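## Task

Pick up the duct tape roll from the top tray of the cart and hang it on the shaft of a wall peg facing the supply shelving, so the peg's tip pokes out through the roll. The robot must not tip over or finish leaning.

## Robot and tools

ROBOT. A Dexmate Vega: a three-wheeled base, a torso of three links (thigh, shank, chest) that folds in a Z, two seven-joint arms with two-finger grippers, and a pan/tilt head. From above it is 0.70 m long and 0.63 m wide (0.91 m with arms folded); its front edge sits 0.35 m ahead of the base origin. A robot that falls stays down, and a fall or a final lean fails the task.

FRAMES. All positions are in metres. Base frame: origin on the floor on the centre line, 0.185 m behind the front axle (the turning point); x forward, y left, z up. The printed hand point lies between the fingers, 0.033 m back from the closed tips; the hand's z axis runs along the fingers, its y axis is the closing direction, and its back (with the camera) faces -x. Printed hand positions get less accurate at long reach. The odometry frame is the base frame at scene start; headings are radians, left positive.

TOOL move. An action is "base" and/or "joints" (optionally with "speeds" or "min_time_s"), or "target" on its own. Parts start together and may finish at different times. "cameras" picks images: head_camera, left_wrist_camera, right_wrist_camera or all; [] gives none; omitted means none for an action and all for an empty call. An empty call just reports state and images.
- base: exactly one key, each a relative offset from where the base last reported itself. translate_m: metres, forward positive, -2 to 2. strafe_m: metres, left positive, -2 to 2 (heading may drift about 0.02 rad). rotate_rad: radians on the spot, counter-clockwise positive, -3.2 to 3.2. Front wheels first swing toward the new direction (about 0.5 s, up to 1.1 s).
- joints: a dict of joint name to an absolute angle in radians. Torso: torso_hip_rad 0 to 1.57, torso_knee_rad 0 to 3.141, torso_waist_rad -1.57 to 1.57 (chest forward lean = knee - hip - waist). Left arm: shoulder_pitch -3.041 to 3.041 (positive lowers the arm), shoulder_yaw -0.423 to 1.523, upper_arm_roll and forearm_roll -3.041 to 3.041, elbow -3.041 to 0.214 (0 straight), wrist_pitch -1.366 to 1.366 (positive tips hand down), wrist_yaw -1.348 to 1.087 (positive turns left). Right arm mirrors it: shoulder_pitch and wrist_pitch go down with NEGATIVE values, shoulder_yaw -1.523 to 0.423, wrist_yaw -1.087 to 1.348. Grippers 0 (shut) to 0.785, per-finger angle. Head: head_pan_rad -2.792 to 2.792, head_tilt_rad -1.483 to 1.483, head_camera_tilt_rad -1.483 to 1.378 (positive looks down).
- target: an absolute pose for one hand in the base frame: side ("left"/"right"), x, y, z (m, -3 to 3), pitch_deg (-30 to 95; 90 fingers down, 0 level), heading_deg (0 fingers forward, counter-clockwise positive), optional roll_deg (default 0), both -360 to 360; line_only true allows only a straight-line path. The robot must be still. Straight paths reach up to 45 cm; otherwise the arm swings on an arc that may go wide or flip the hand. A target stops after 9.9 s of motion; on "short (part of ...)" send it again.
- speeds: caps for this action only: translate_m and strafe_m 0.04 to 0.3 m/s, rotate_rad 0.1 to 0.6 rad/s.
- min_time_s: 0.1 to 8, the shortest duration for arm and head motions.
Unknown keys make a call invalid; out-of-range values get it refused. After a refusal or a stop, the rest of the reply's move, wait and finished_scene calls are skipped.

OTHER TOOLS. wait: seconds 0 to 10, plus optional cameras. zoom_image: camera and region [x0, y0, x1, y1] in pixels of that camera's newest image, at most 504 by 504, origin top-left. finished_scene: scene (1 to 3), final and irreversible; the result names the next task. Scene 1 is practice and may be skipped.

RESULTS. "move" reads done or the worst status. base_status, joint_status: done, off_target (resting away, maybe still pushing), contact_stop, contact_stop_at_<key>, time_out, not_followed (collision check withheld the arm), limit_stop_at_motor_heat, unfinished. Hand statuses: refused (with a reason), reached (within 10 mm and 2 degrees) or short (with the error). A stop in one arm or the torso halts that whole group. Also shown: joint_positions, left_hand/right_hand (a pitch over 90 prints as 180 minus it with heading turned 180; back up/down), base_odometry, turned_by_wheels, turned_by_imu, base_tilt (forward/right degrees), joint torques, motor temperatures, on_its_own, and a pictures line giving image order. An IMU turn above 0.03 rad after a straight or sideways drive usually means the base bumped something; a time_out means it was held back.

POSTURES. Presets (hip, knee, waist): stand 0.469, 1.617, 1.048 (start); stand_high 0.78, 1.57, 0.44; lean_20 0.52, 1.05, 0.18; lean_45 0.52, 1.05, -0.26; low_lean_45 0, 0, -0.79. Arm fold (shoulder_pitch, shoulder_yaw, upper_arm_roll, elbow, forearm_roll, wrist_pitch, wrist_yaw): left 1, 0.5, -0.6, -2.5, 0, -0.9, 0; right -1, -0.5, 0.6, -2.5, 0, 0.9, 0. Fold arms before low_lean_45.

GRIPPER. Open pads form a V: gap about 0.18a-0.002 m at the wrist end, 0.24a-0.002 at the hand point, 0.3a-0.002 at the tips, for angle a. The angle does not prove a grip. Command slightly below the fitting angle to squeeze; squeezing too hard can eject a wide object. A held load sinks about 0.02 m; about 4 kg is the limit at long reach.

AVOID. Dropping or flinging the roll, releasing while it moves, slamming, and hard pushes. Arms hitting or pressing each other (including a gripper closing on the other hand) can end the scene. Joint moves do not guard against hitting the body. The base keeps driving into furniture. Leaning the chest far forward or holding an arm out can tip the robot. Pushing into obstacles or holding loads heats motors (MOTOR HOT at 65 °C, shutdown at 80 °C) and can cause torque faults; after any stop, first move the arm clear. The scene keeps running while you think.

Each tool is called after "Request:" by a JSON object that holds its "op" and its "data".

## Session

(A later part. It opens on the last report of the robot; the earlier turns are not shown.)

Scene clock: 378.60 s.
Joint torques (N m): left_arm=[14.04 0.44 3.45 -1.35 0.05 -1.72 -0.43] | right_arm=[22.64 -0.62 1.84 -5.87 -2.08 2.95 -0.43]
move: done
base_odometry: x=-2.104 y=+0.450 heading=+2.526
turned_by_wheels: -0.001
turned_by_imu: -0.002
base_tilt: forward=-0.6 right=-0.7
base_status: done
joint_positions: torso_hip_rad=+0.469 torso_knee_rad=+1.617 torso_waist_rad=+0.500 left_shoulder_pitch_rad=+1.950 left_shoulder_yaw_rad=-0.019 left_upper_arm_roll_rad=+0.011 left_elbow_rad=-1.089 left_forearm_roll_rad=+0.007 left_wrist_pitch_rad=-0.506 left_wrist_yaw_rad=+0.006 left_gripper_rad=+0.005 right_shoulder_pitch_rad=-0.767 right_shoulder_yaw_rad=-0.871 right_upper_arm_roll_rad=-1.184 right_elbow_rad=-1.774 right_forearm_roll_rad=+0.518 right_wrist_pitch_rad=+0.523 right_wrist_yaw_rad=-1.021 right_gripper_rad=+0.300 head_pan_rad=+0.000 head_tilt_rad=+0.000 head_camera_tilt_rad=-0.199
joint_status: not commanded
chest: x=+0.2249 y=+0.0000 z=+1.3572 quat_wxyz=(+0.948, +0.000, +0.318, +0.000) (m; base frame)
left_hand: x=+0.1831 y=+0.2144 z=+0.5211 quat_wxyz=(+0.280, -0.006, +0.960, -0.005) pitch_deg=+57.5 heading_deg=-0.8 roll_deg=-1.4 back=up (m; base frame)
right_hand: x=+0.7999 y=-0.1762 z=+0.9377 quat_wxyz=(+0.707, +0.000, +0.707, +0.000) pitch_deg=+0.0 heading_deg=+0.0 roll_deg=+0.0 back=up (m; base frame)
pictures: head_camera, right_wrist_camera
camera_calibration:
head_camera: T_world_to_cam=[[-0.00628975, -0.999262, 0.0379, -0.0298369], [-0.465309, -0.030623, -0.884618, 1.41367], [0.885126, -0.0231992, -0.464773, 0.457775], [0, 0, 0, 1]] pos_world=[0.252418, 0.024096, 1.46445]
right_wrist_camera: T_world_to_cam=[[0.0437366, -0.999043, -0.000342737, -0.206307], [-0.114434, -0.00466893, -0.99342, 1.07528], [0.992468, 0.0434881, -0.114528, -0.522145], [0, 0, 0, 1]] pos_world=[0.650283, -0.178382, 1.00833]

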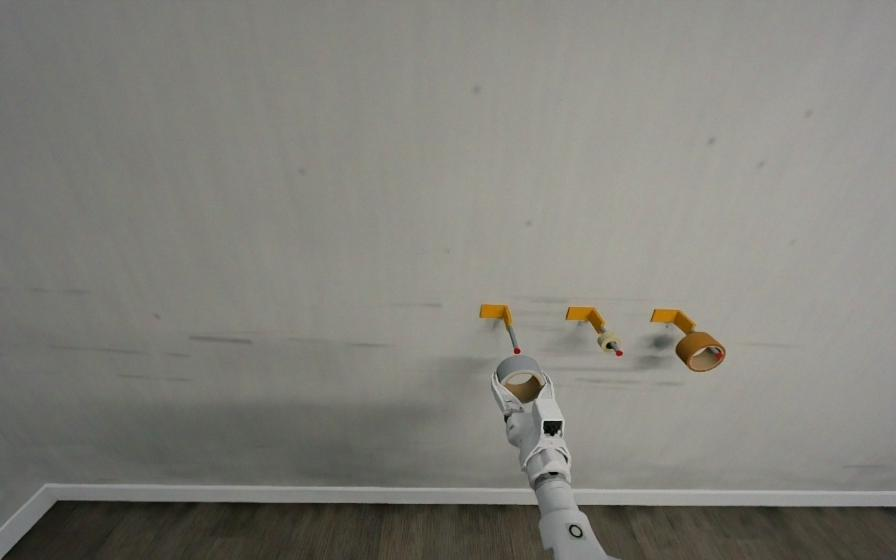

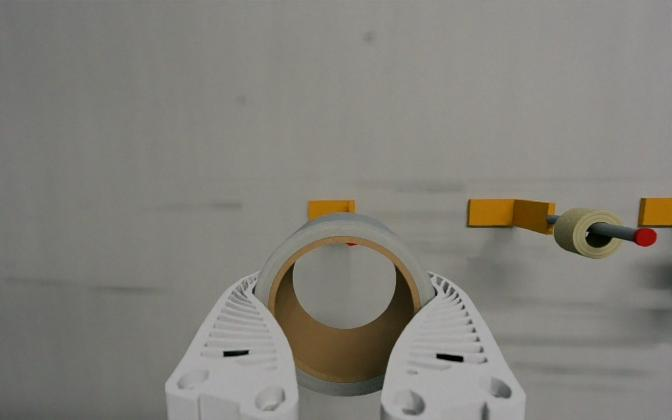

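Request:
{"op": "move", "data": {"base": {"translate_m": 0.1}, "speeds": {"translate_m": 0.05}, "cameras": ["head_camera","right_wrist_camera"]}}

Request:
{"op": "zoom_image", "data": {"camera": "head_camera", "region": [460, 300, 580, 420]}}

Scene clock: 396.30 s.
Joint torques (N m): left_arm=[13.74 0.43 1.77 -0.93 0.7 -2.7 0.05] | right_arm=[20.65 -0.51 2.17 -5.71 -1.9 2.1 -0.29]
move: done
base_odometry: x=-2.186 y=+0.508 heading=+2.525
turned_by_wheels: -0.001
turned_by_imu: -0.002
base_tilt: forward=-0.3 right=-0.6
base_status: done
joint_positions: torso_hip_rad=+0.469 torso_knee_rad=+1.617 torso_waist_rad=+0.500 left_shoulder_pitch_rad=+1.950 left_shoulder_yaw_rad=-0.019 left_upper_arm_roll_rad=+0.011 left_elbow_rad=-1.089 left_forearm_roll_rad=+0.007 left_wrist_pitch_rad=-0.506 left_wrist_yaw_rad=+0.006 left_gripper_rad=+0.005 right_shoulder_pitch_rad=-0.767 right_shoulder_yaw_rad=-0.871 right_upper_arm_roll_rad=-1.184 right_elbow_rad=-1.774 right_forearm_roll_rad=+0.518 right_wrist_pitch_rad=+0.523 right_wrist_yaw_rad=-1.022 right_gripper_rad=+0.300 head_pan_rad=+0.000 head_tilt_rad=+0.000 head_camera_tilt_rad=-0.199
joint_status: not commanded
chest: x=+0.2249 y=+0.0000 z=+1.3572 quat_wxyz=(+0.948, +0.000, +0.318, +0.000) (m; base frame)
left_hand: x=+0.1831 y=+0.2144 z=+0.5211 quat_wxyz=(+0.280, -0.006, +0.960, -0.005) pitch_deg=+57.5 heading_deg=-0.8 roll_deg=-1.4 back=up (m; base frame)
right_hand: x=+0.7999 y=-0.1762 z=+0.9377 quat_wxyz=(+0.707, +0.000, +0.707, +0.000) pitch_deg=+0.0 heading_deg=+0.0 roll_deg=+0.0 back=up (m; base frame)
pictures: head_camera, right_wrist_camera
camera_calibration:
head_camera: T_world_to_cam=[[-0.00628975, -0.999262, 0.0379, -0.0298331], [-0.465309, -0.030623, -0.884618, 1.41358], [0.885126, -0.0231992, -0.464773, 0.457729], [0, 0, 0, 1]] pos_world=[0.252418, 0.024096, 1.46435]
right_wrist_camera: T_world_to_cam=[[0.0438358, -0.999039, -0.000354514, -0.206359], [-0.114433, -0.00466857, -0.99342, 1.07528], [0.992463, 0.0435879, -0.114528, -0.522125], [0, 0, 0, 1]] pos_world=[0.650283, -0.178382, 1.00833]

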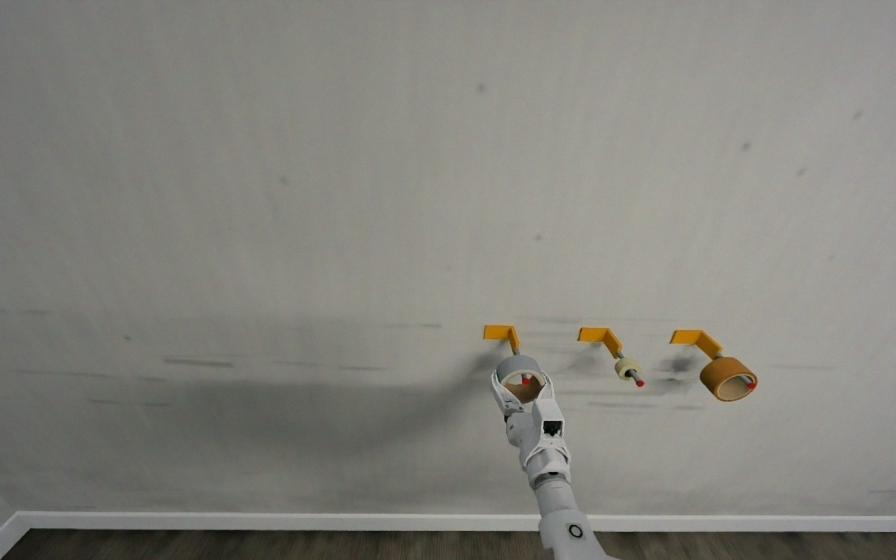

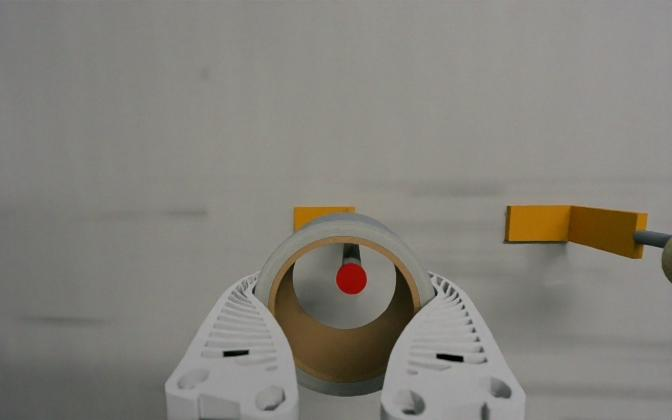

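Scaled by 4.200 from the camera's 896x560 image, which has a finer 960x600 frame.

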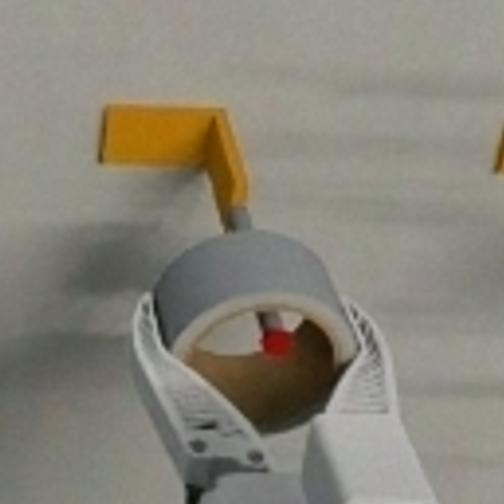

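Request:
{"op": "move", "data": {"base": {"translate_m": 0.06}, "speeds": {"translate_m": 0.04}, "cameras": ["head_camera","right_wrist_camera"]}}

Request:
{"op": "zoom_image", "data": {"camera": "head_camera", "region": [460, 310, 580, 430]}}

Scene clock: 403.40 s.
Joint torques (N m): left_arm=[16.29 3.28 1.48 -0.75 1.18 -2.22 -0.23] | right_arm=[19.02 -2.04 3.81 -5.07 -1.66 2.17 -0.06]
move: done
base_odometry: x=-2.235 y=+0.542 heading=+2.524
turned_by_wheels: -0.001
turned_by_imu: -0.002
base_tilt: forward=-0.5 right=-0.8
base_status: done
joint_positions: torso_hip_rad=+0.469 torso_knee_rad=+1.617 torso_waist_rad=+0.500 left_shoulder_pitch_rad=+1.950 left_shoulder_yaw_rad=-0.019 left_upper_arm_roll_rad=+0.011 left_elbow_rad=-1.089 left_forearm_roll_rad=+0.007 left_wrist_pitch_rad=-0.506 left_wrist_yaw_rad=+0.006 left_gripper_rad=+0.005 right_shoulder_pitch_rad=-0.767 right_shoulder_yaw_rad=-0.871 right_upper_arm_roll_rad=-1.184 right_elbow_rad=-1.774 right_forearm_roll_rad=+0.518 right_wrist_pitch_rad=+0.523 right_wrist_yaw_rad=-1.022 right_gripper_rad=+0.300 head_pan_rad=+0.000 head_tilt_rad=+0.000 head_camera_tilt_rad=-0.199
joint_status: not commanded
chest: x=+0.2249 y=+0.0000 z=+1.3572 quat_wxyz=(+0.948, +0.000, +0.318, +0.000) (m; base frame)
left_hand: x=+0.1831 y=+0.2144 z=+0.5211 quat_wxyz=(+0.280, -0.006, +0.960, -0.005) pitch_deg=+57.5 heading_deg=-0.8 roll_deg=-1.4 back=up (m; base frame)
right_hand: x=+0.7998 y=-0.1761 z=+0.9377 quat_wxyz=(+0.707, +0.000, +0.707, +0.000) pitch_deg=+0.0 heading_deg=+0.0 roll_deg=+0.0 back=up (m; base frame)
pictures: head_camera, right_wrist_camera
camera_calibration:
head_camera: T_world_to_cam=[[-0.00629309, -0.999262, 0.0379026, -0.0298399], [-0.465231, -0.0306257, -0.884659, 1.41371], [0.885167, -0.0232007, -0.464695, 0.457649], [0, 0, 0, 1]] pos_world=[0.252419, 0.0240959, 1.46445]
right_wrist_camera: T_world_to_cam=[[0.0439354, -0.999034, -0.000362044, -0.206312], [-0.114334, -0.00466815, -0.993431, 1.07521], [0.99247, 0.0436882, -0.114429, -0.522117], [0, 0, 0, 1]] pos_world=[0.650183, -0.178283, 1.00833]

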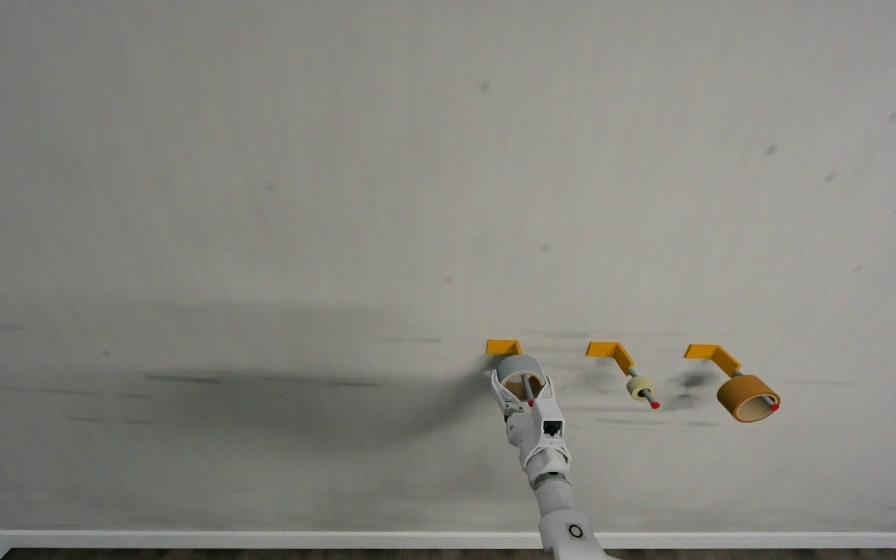

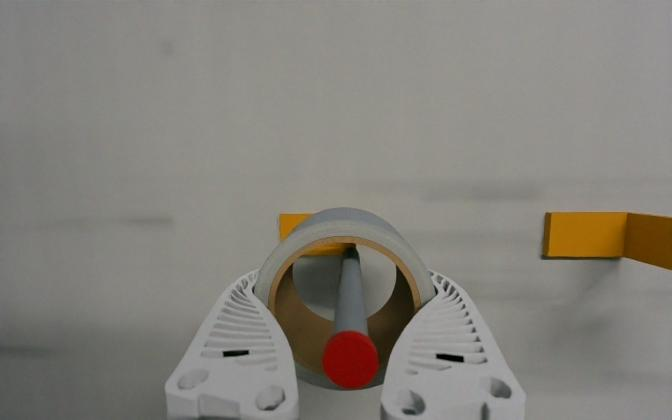

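Scaled by 4.200 from the camera's 896x560 image, which has a finer 960x600 frame.

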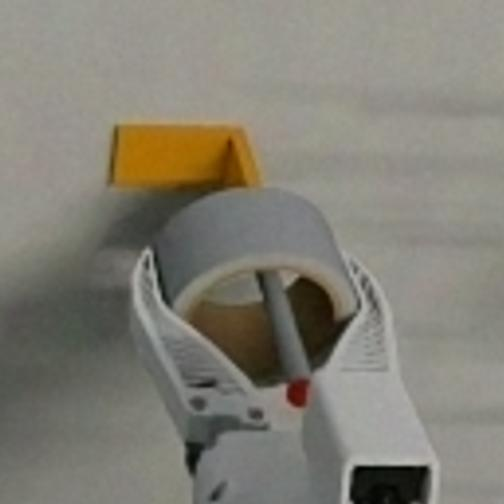

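Request:
{"op": "move", "data": {"target": {"side":"right","x":0.80,"y":-0.177,"z":0.922,"pitch_deg":0,"heading_deg":0,"line_only":true}, "cameras": ["head_camera","right_wrist_camera"]}}

Request:
{"op": "zoom_image", "data": {"camera": "head_camera", "region": [460, 310, 580, 430]}}

Scene clock: 427.43 s.
Joint torques (N m): left_arm=[16.14 0.5 -0.18 -1.42 0.06 -0.69 -0.07] | right_arm=[0.13 -1.57 1.14 -2.45 -0.32 0.3 0.07]
move: done
base_odometry: x=-2.235 y=+0.542 heading=+2.524
turned_by_wheels: +0.000
turned_by_imu: +0.000
base_tilt: forward=-0.6 right=-0.8
base_status: not commanded
joint_positions: torso_hip_rad=+0.469 torso_knee_rad=+1.617 torso_waist_rad=+0.500 left_shoulder_pitch_rad=+1.950 left_shoulder_yaw_rad=-0.019 left_upper_arm_roll_rad=+0.011 left_elbow_rad=-1.089 left_forearm_roll_rad=+0.007 left_wrist_pitch_rad=-0.506 left_wrist_yaw_rad=+0.006 left_gripper_rad=+0.005 right_shoulder_pitch_rad=-0.770 right_shoulder_yaw_rad=-0.836 right_upper_arm_roll_rad=-1.190 right_elbow_rad=-1.699 right_forearm_roll_rad=+0.511 right_wrist_pitch_rad=+0.564 right_wrist_yaw_rad=-1.003 right_gripper_rad=+0.300 head_pan_rad=+0.000 head_tilt_rad=+0.000 head_camera_tilt_rad=-0.199
joint_status: not commanded
chest: x=+0.2249 y=+0.0000 z=+1.3572 quat_wxyz=(+0.948, +0.000, +0.318, +0.000) (m; base frame)
left_hand: x=+0.1831 y=+0.2144 z=+0.5211 quat_wxyz=(+0.280, -0.006, +0.960, -0.005) pitch_deg=+57.5 heading_deg=-0.8 roll_deg=-1.4 back=up (m; base frame)
right_hand: x=+0.8003 y=-0.1771 z=+0.9233 quat_wxyz=(+0.707, +0.000, +0.707, +0.000) pitch_deg=+0.0 heading_deg=+0.0 roll_deg=+0.0 back=up (m; base frame)
right_hand_status: reached (straight line, planned for 0.6 s): 1 mm and 0.0 deg off.
pictures: head_camera, right_wrist_camera
camera_calibration:
head_camera: T_world_to_cam=[[-0.00629309, -0.999262, 0.0379026, -0.0298399], [-0.465231, -0.0306257, -0.884659, 1.41371], [0.885167, -0.0232007, -0.464695, 0.457649], [0, 0, 0, 1]] pos_world=[0.252419, 0.0240959, 1.46445]
right_wrist_camera: T_world_to_cam=[[0.0438983, -0.999036, -0.000606799, -0.207066], [-0.11304, -0.00436358, -0.993581, 1.0601], [0.99262, 0.0436851, -0.113123, -0.52554], [0, 0, 0, 1]] pos_world=[0.650585, -0.179282, 0.993723]

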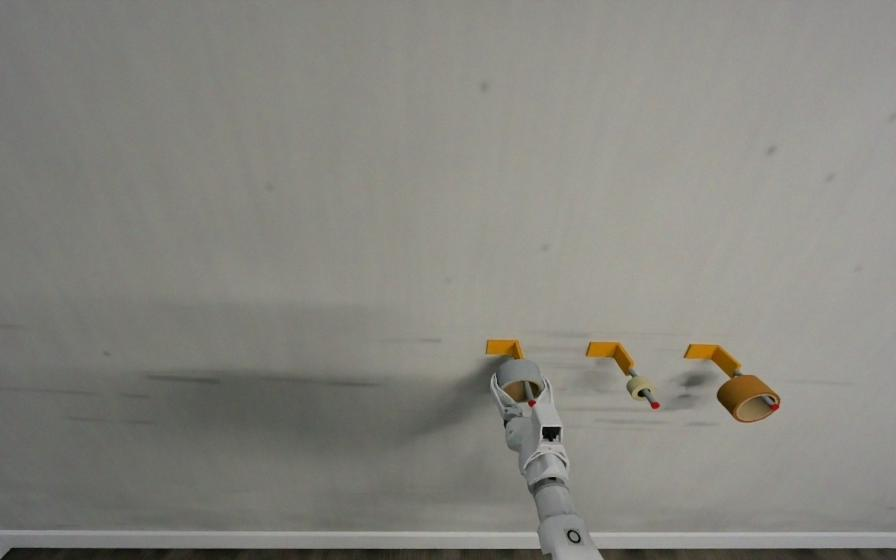

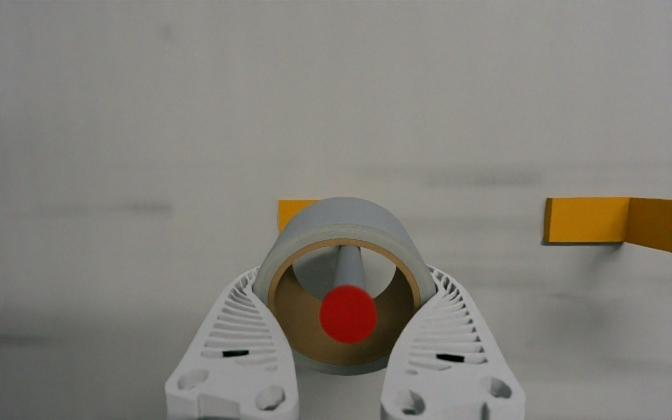

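Scaled by 4.200 from the camera's 896x560 image, which has a finer 960x600 frame.

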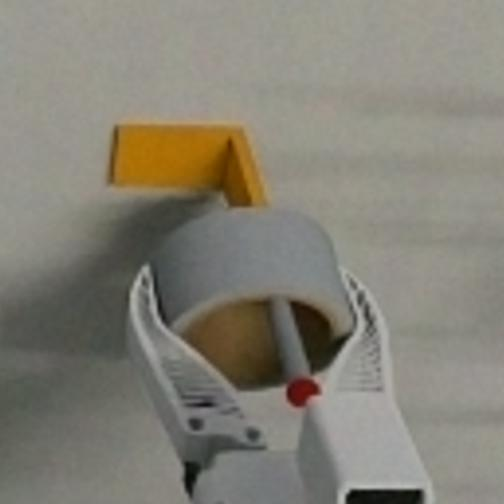

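Request:
{"op": "move", "data": {"target": {"side":"right","x":0.80,"y":-0.177,"z":0.914,"pitch_deg":0,"heading_deg":0,"line_only":true}, "cameras": ["right_wrist_camera"]}}

Request:
{"op": "zoom_image", "data": {"camera": "right_wrist_camera", "region": [240, 180, 460, 390]}}

Scene clock: 433.47 s.
Joint torques (N m): left_arm=[14.21 0.03 -0.41 0.28 -0.04 -1.68 -0.04] | right_arm=[-10.71 0.13 -5.32 1.56 3.04 -3.46 0.73]
move: done
base_odometry: x=-2.235 y=+0.542 heading=+2.524
turned_by_wheels: +0.000
turned_by_imu: +0.000
base_tilt: forward=-0.6 right=-0.9
base_status: not commanded
joint_positions: torso_hip_rad=+0.469 torso_knee_rad=+1.617 torso_waist_rad=+0.500 left_shoulder_pitch_rad=+1.950 left_shoulder_yaw_rad=-0.019 left_upper_arm_roll_rad=+0.011 left_elbow_rad=-1.089 left_forearm_roll_rad=+0.007 left_wrist_pitch_rad=-0.506 left_wrist_yaw_rad=+0.006 left_gripper_rad=+0.005 right_shoulder_pitch_rad=-0.771 right_shoulder_yaw_rad=-0.816 right_upper_arm_roll_rad=-1.193 right_elbow_rad=-1.658 right_forearm_roll_rad=+0.506 right_wrist_pitch_rad=+0.586 right_wrist_yaw_rad=-0.993 right_gripper_rad=+0.300 head_pan_rad=+0.000 head_tilt_rad=+0.000 head_camera_tilt_rad=-0.199
joint_status: not commanded
chest: x=+0.2245 y=+0.0000 z=+1.3573 quat_wxyz=(+0.948, +0.000, +0.318, +0.000) (m; base frame)
left_hand: x=+0.1831 y=+0.2144 z=+0.5213 quat_wxyz=(+0.280, -0.006, +0.960, -0.005) pitch_deg=+57.5 heading_deg=-0.8 roll_deg=-1.4 back=up (m; base frame)
right_hand: x=+0.8005 y=-0.1770 z=+0.9168 quat_wxyz=(+0.708, +0.000, +0.706, +0.000) pitch_deg=-0.2 heading_deg=+0.0 roll_deg=+0.1 back=up (m; base frame)
right_hand_status: reached (straight line, planned for 0.4 s): 3 mm and 0.2 deg off.
pictures: right_wrist_camera
camera_calibration:
right_wrist_camera: T_world_to_cam=[[0.044107, -0.999026, -0.00131584, -0.206504], [-0.110373, -0.00356388, -0.993884, 1.05204], [0.992911, 0.0439824, -0.110422, -0.529116], [0, 0, 0, 1]] pos_world=[0.65059, -0.179282, 0.986908]

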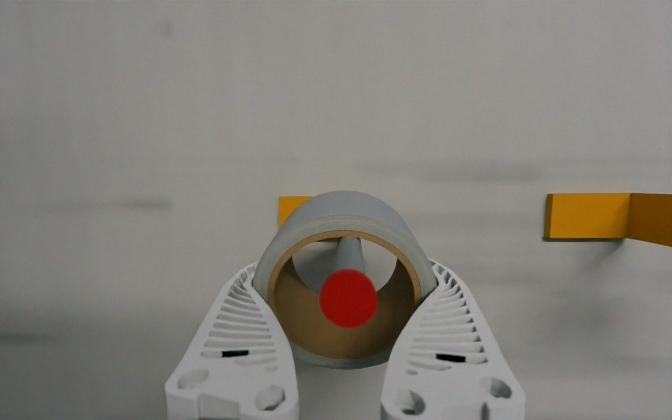

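Scaled by 2.291 from the camera's 672x420 image, which has a finer 960x600 frame.

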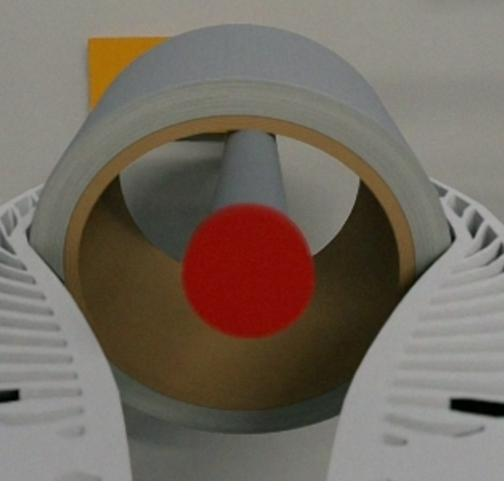

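Request:
{"op": "move", "data": {"joints": {"right_gripper_rad":0.5}}}

Request:
{"op": "move", "data": {"joints": {"right_gripper_rad":0.785}, "cameras": ["head_camera","right_wrist_camera"]}}

Request:
{"op": "zoom_image", "data": {"camera": "head_camera", "region": [460, 310, 580, 430]}}

Scene clock: 437.97 s.
Joint torques (N m): left_arm=[15.92 1.99 0.73 -0.53 0.09 -2.38 0.51] | right_arm=[0.69 -0.8 1.55 -3.15 -0.66 2.75 0.09]
move: done
base_odometry: x=-2.235 y=+0.542 heading=+2.524
turned_by_wheels: +0.000
turned_by_imu: +0.000
base_tilt: forward=-0.4 right=-0.8
base_status: not commanded
joint_positions: torso_hip_rad=+0.469 torso_knee_rad=+1.617 torso_waist_rad=+0.500 left_shoulder_pitch_rad=+1.950 left_shoulder_yaw_rad=-0.019 left_upper_arm_roll_rad=+0.011 left_elbow_rad=-1.089 left_forearm_roll_rad=+0.007 left_wrist_pitch_rad=-0.506 left_wrist_yaw_rad=+0.006 left_gripper_rad=+0.005 right_shoulder_pitch_rad=-0.771 right_shoulder_yaw_rad=-0.813 right_upper_arm_roll_rad=-1.194 right_elbow_rad=-1.654 right_forearm_roll_rad=+0.507 right_wrist_pitch_rad=+0.588 right_wrist_yaw_rad=-0.992 right_gripper_rad=+0.500 head_pan_rad=+0.000 head_tilt_rad=+0.000 head_camera_tilt_rad=-0.199
joint_status: all done
chest: x=+0.2246 y=+0.0000 z=+1.3573 quat_wxyz=(+0.948, +0.000, +0.318, +0.000) (m; base frame)
left_hand: x=+0.1831 y=+0.2144 z=+0.5212 quat_wxyz=(+0.280, -0.006, +0.960, -0.005) pitch_deg=+57.5 heading_deg=-0.8 roll_deg=-1.4 back=up (m; base frame)
right_hand: x=+0.8001 y=-0.1771 z=+0.9146 quat_wxyz=(+0.707, +0.000, +0.707, +0.000) pitch_deg=-0.1 heading_deg=+0.0 roll_deg=+0.0 back=up (m; base frame)
pictures: none

Scene clock: 438.77 s.
Joint torques (N m): left_arm=[15.77 2.12 0.9 0.04 0.12 -1.98 -0.04] | right_arm=[-0.07 -0.52 1.52 -3.76 -0.88 1.66 -0.04]
move: done
base_odometry: x=-2.235 y=+0.542 heading=+2.524
turned_by_wheels: +0.000
turned_by_imu: +0.000
base_tilt: forward=-0.4 right=-0.8
base_status: not commanded
joint_positions: torso_hip_rad=+0.469 torso_knee_rad=+1.617 torso_waist_rad=+0.500 left_shoulder_pitch_rad=+1.950 left_shoulder_yaw_rad=-0.019 left_upper_arm_roll_rad=+0.011 left_elbow_rad=-1.089 left_forearm_roll_rad=+0.007 left_wrist_pitch_rad=-0.506 left_wrist_yaw_rad=+0.006 left_gripper_rad=+0.005 right_shoulder_pitch_rad=-0.771 right_shoulder_yaw_rad=-0.813 right_upper_arm_roll_rad=-1.194 right_elbow_rad=-1.654 right_forearm_roll_rad=+0.507 right_wrist_pitch_rad=+0.588 right_wrist_yaw_rad=-0.992 right_gripper_rad=+0.785 head_pan_rad=+0.000 head_tilt_rad=+0.000 head_camera_tilt_rad=-0.199
joint_status: all done
chest: x=+0.2246 y=+0.0000 z=+1.3573 quat_wxyz=(+0.948, +0.000, +0.318, +0.000) (m; base frame)
left_hand: x=+0.1831 y=+0.2144 z=+0.5212 quat_wxyz=(+0.280, -0.006, +0.960, -0.005) pitch_deg=+57.5 heading_deg=-0.8 roll_deg=-1.4 back=up (m; base frame)
right_hand: x=+0.8001 y=-0.1771 z=+0.9146 quat_wxyz=(+0.707, +0.000, +0.707, +0.000) pitch_deg=-0.1 heading_deg=+0.0 roll_deg=+0.0 back=up (m; base frame)
pictures: head_camera, right_wrist_camera
camera_calibration:
head_camera: T_world_to_cam=[[-0.00630287, -0.999262, 0.0378963, -0.0298339], [-0.464992, -0.0306219, -0.884785, 1.41379], [0.885293, -0.0231982, -0.464455, 0.457575], [0, 0, 0, 1]] pos_world=[0.252123, 0.024096, 1.46455]
right_wrist_camera: T_world_to_cam=[[0.0439111, -0.999035, -0.000498029, -0.207178], [-0.112937, -0.00446866, -0.993592, 1.05136], [0.992631, 0.043686, -0.113024, -0.52643], [0, 0, 0, 1]] pos_world=[0.650386, -0.179282, 0.985023]

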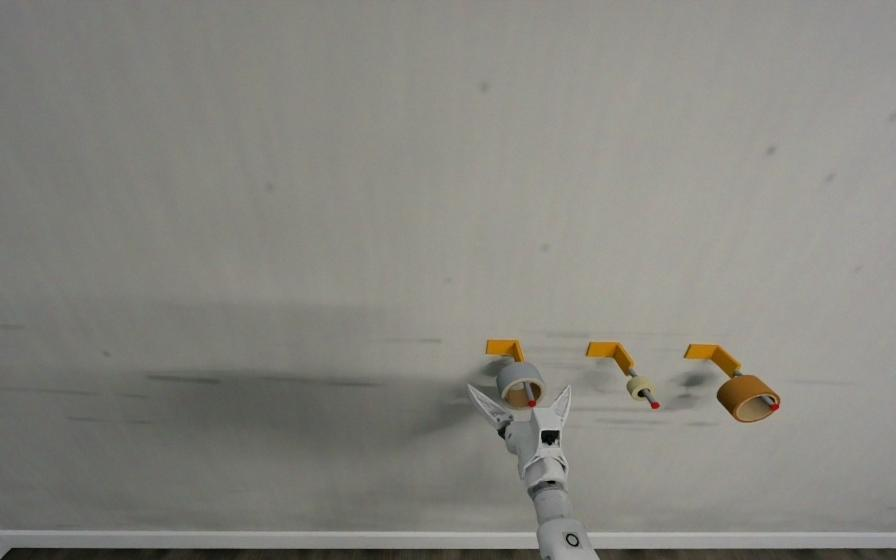

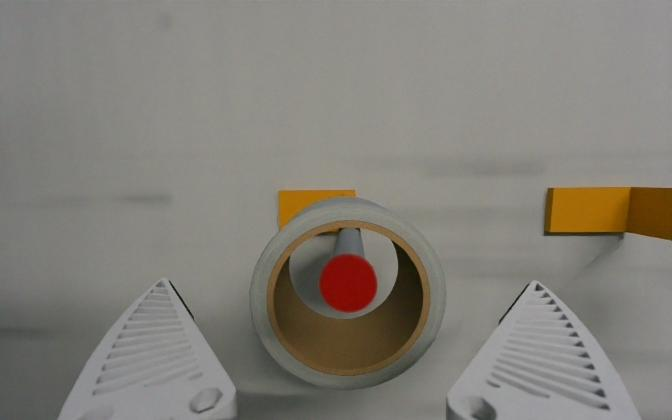

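Scaled by 4.200 from the camera's 896x560 image, which has a finer 960x600 frame.

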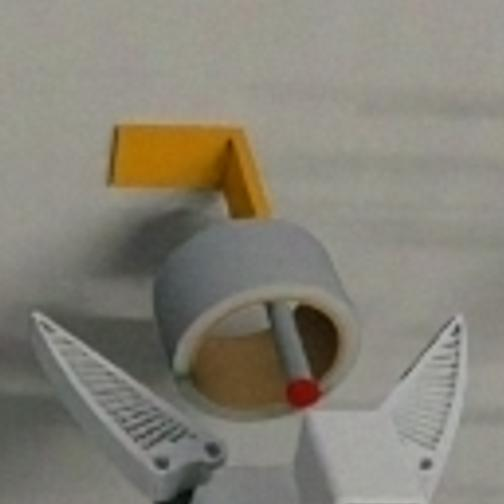

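Hanging, clear.

Request:
{"op": "move", "data": {"base": {"translate_m":-0.35}, "speeds": {"translate_m":0.08}, "cameras": ["head_camera"]}}

Request:
{"op": "zoom_image", "data": {"camera": "head_camera", "region": [430, 310, 720, 490]}}

Scene clock: 446.23 s.
Joint torques (N m): left_arm=[16.85 1.88 2.46 -0.72 0.47 -2.69 -0.16] | right_arm=[1.92 -1.52 1.46 -4.01 -0.84 1.9 0.08]
move: done
base_odometry: x=-1.950 y=+0.340 heading=+2.523
turned_by_wheels: -0.001
turned_by_imu: -0.001
base_tilt: forward=-0.5 right=-0.8
base_status: done
joint_positions: torso_hip_rad=+0.469 torso_knee_rad=+1.617 torso_waist_rad=+0.500 left_shoulder_pitch_rad=+1.950 left_shoulder_yaw_rad=-0.019 left_upper_arm_roll_rad=+0.011 left_elbow_rad=-1.089 left_forearm_roll_rad=+0.007 left_wrist_pitch_rad=-0.506 left_wrist_yaw_rad=+0.006 left_gripper_rad=+0.005 right_shoulder_pitch_rad=-0.771 right_shoulder_yaw_rad=-0.813 right_upper_arm_roll_rad=-1.194 right_elbow_rad=-1.654 right_forearm_roll_rad=+0.507 right_wrist_pitch_rad=+0.588 right_wrist_yaw_rad=-0.992 right_gripper_rad=+0.785 head_pan_rad=+0.000 head_tilt_rad=+0.000 head_camera_tilt_rad=-0.199
joint_status: not commanded
chest: x=+0.2248 y=+0.0000 z=+1.3572 quat_wxyz=(+0.948, +0.000, +0.318, +0.000) (m; base frame)
left_hand: x=+0.1831 y=+0.2144 z=+0.5212 quat_wxyz=(+0.280, -0.006, +0.960, -0.005) pitch_deg=+57.5 heading_deg=-0.8 roll_deg=-1.4 back=up (m; base frame)
right_hand: x=+0.8002 y=-0.1771 z=+0.9144 quat_wxyz=(+0.707, +0.000, +0.707, +0.000) pitch_deg=+0.0 heading_deg=+0.0 roll_deg=+0.0 back=up (m; base frame)
pictures: head_camera
camera_calibration:
head_camera: T_world_to_cam=[[-0.0062983, -0.999262, 0.0378988, -0.0298343], [-0.465111, -0.0306232, -0.884722, 1.41368], [0.88523, -0.0231994, -0.464575, 0.457633], [0, 0, 0, 1]] pos_world=[0.252221, 0.0240959, 1.46445]

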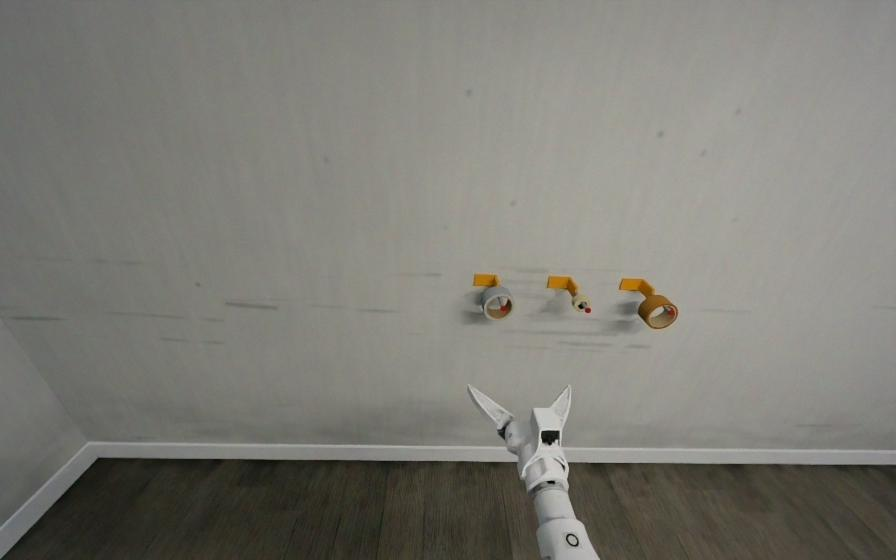

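Scaled by 1.738 from the camera's 896x560 image, which has a finer 960x600 frame.

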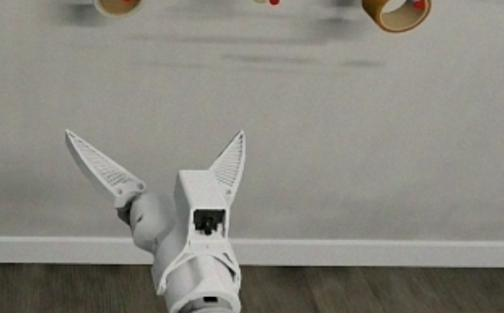

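Request:
{"op": "zoom_image", "data": {"camera": "head_camera", "region": [455, 260, 535, 330]}}

Request:
{"op": "wait", "data": {"seconds": 1, "cameras": ["head_camera","right_wrist_camera"]}}

Request:
{"op": "zoom_image", "data": {"camera": "right_wrist_camera", "region": [230, 120, 430, 280]}}

Scaled by 6.300 from the camera's 896x560 image, which has a finer 960x600 frame.

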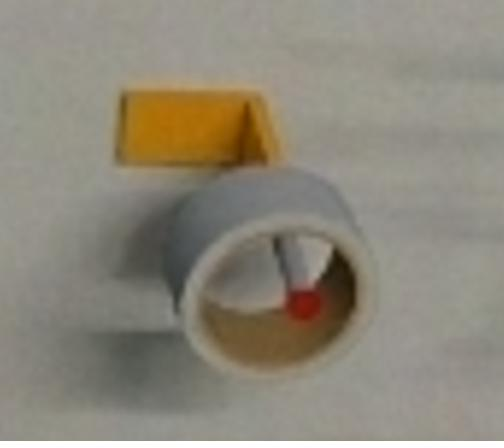

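Scene clock: 450.70 s.
Joint torques (N m): left_arm=[15.62 0.83 1.51 -1.33 0.04 -1.37 0.32] | right_arm=[1.17 -0.73 1.92 -2.74 -1.07 1.42 0.23]
base_odometry: x=-1.950 y=+0.340 heading=+2.523
turned_by_wheels: +0.000
turned_by_imu: +0.000
base_tilt: forward=-0.3 right=-0.8
base_status: done
joint_positions: torso_hip_rad=+0.469 torso_knee_rad=+1.617 torso_waist_rad=+0.500 left_shoulder_pitch_rad=+1.950 left_shoulder_yaw_rad=-0.019 left_upper_arm_roll_rad=+0.011 left_elbow_rad=-1.089 left_forearm_roll_rad=+0.007 left_wrist_pitch_rad=-0.506 left_wrist_yaw_rad=+0.006 left_gripper_rad=+0.005 right_shoulder_pitch_rad=-0.771 right_shoulder_yaw_rad=-0.813 right_upper_arm_roll_rad=-1.194 right_elbow_rad=-1.654 right_forearm_roll_rad=+0.507 right_wrist_pitch_rad=+0.588 right_wrist_yaw_rad=-0.992 right_gripper_rad=+0.785 head_pan_rad=+0.000 head_tilt_rad=+0.000 head_camera_tilt_rad=-0.199
joint_status: not commanded
chest: x=+0.2248 y=+0.0000 z=+1.3572 quat_wxyz=(+0.948, +0.000, +0.318, +0.000) (m; base frame)
left_hand: x=+0.1831 y=+0.2144 z=+0.5212 quat_wxyz=(+0.280, -0.006, +0.960, -0.005) pitch_deg=+57.5 heading_deg=-0.8 roll_deg=-1.4 back=up (m; base frame)
right_hand: x=+0.8002 y=-0.1771 z=+0.9144 quat_wxyz=(+0.707, +0.000, +0.707, +0.000) pitch_deg=+0.0 heading_deg=+0.0 roll_deg=+0.0 back=up (m; base frame)
wait: 1.00 s; at rest from the start
pictures: head_camera, right_wrist_camera
camera_calibration:
head_camera: T_world_to_cam=[[-0.0062983, -0.999262, 0.0378988, -0.0298343], [-0.465111, -0.0306232, -0.884722, 1.41368], [0.88523, -0.0231994, -0.464575, 0.457633], [0, 0, 0, 1]] pos_world=[0.252221, 0.0240959, 1.46445]
right_wrist_camera: T_world_to_cam=[[0.0439099, -0.999035, -0.000507507, -0.207172], [-0.113134, -0.00446779, -0.99357, 1.05138], [0.992609, 0.043685, -0.113221, -0.526331], [0, 0, 0, 1]] pos_world=[0.650485, -0.179282, 0.984924]

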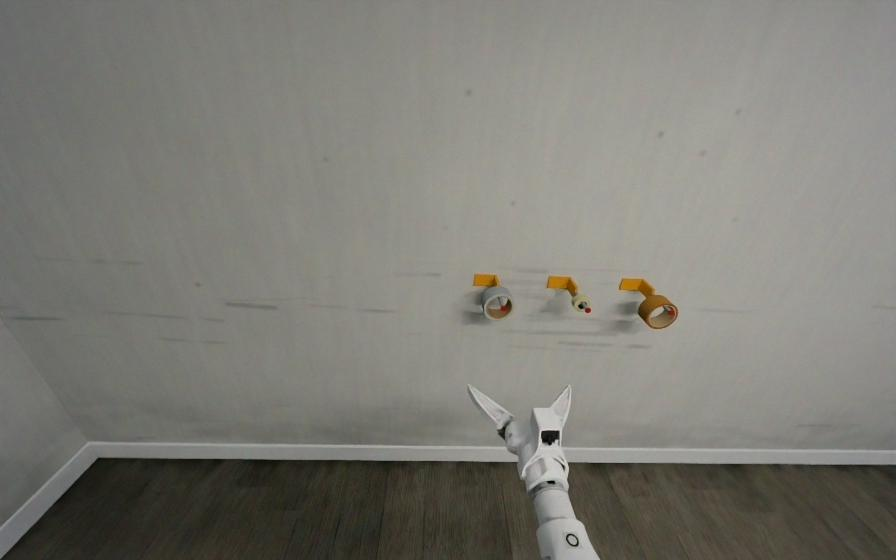

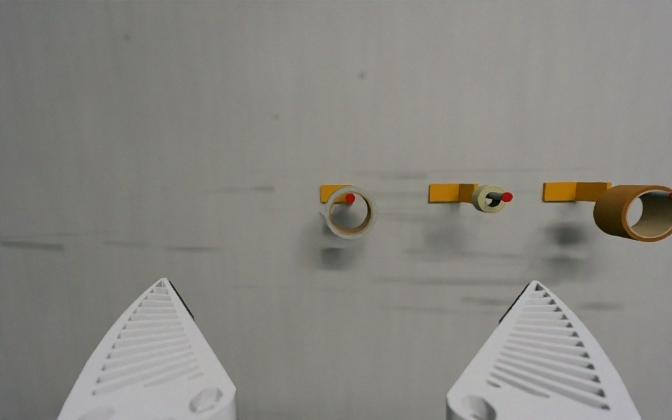

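Scaled by 2.520 from the camera's 672x420 image, which has a finer 960x600 frame.

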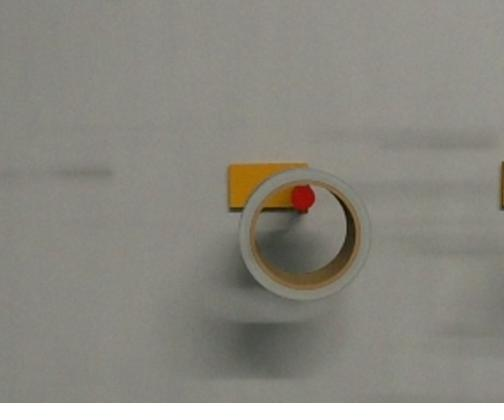

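Request:
{"op": "finished_scene", "data": {"scene": 2}}

The scene is finished: the task was done.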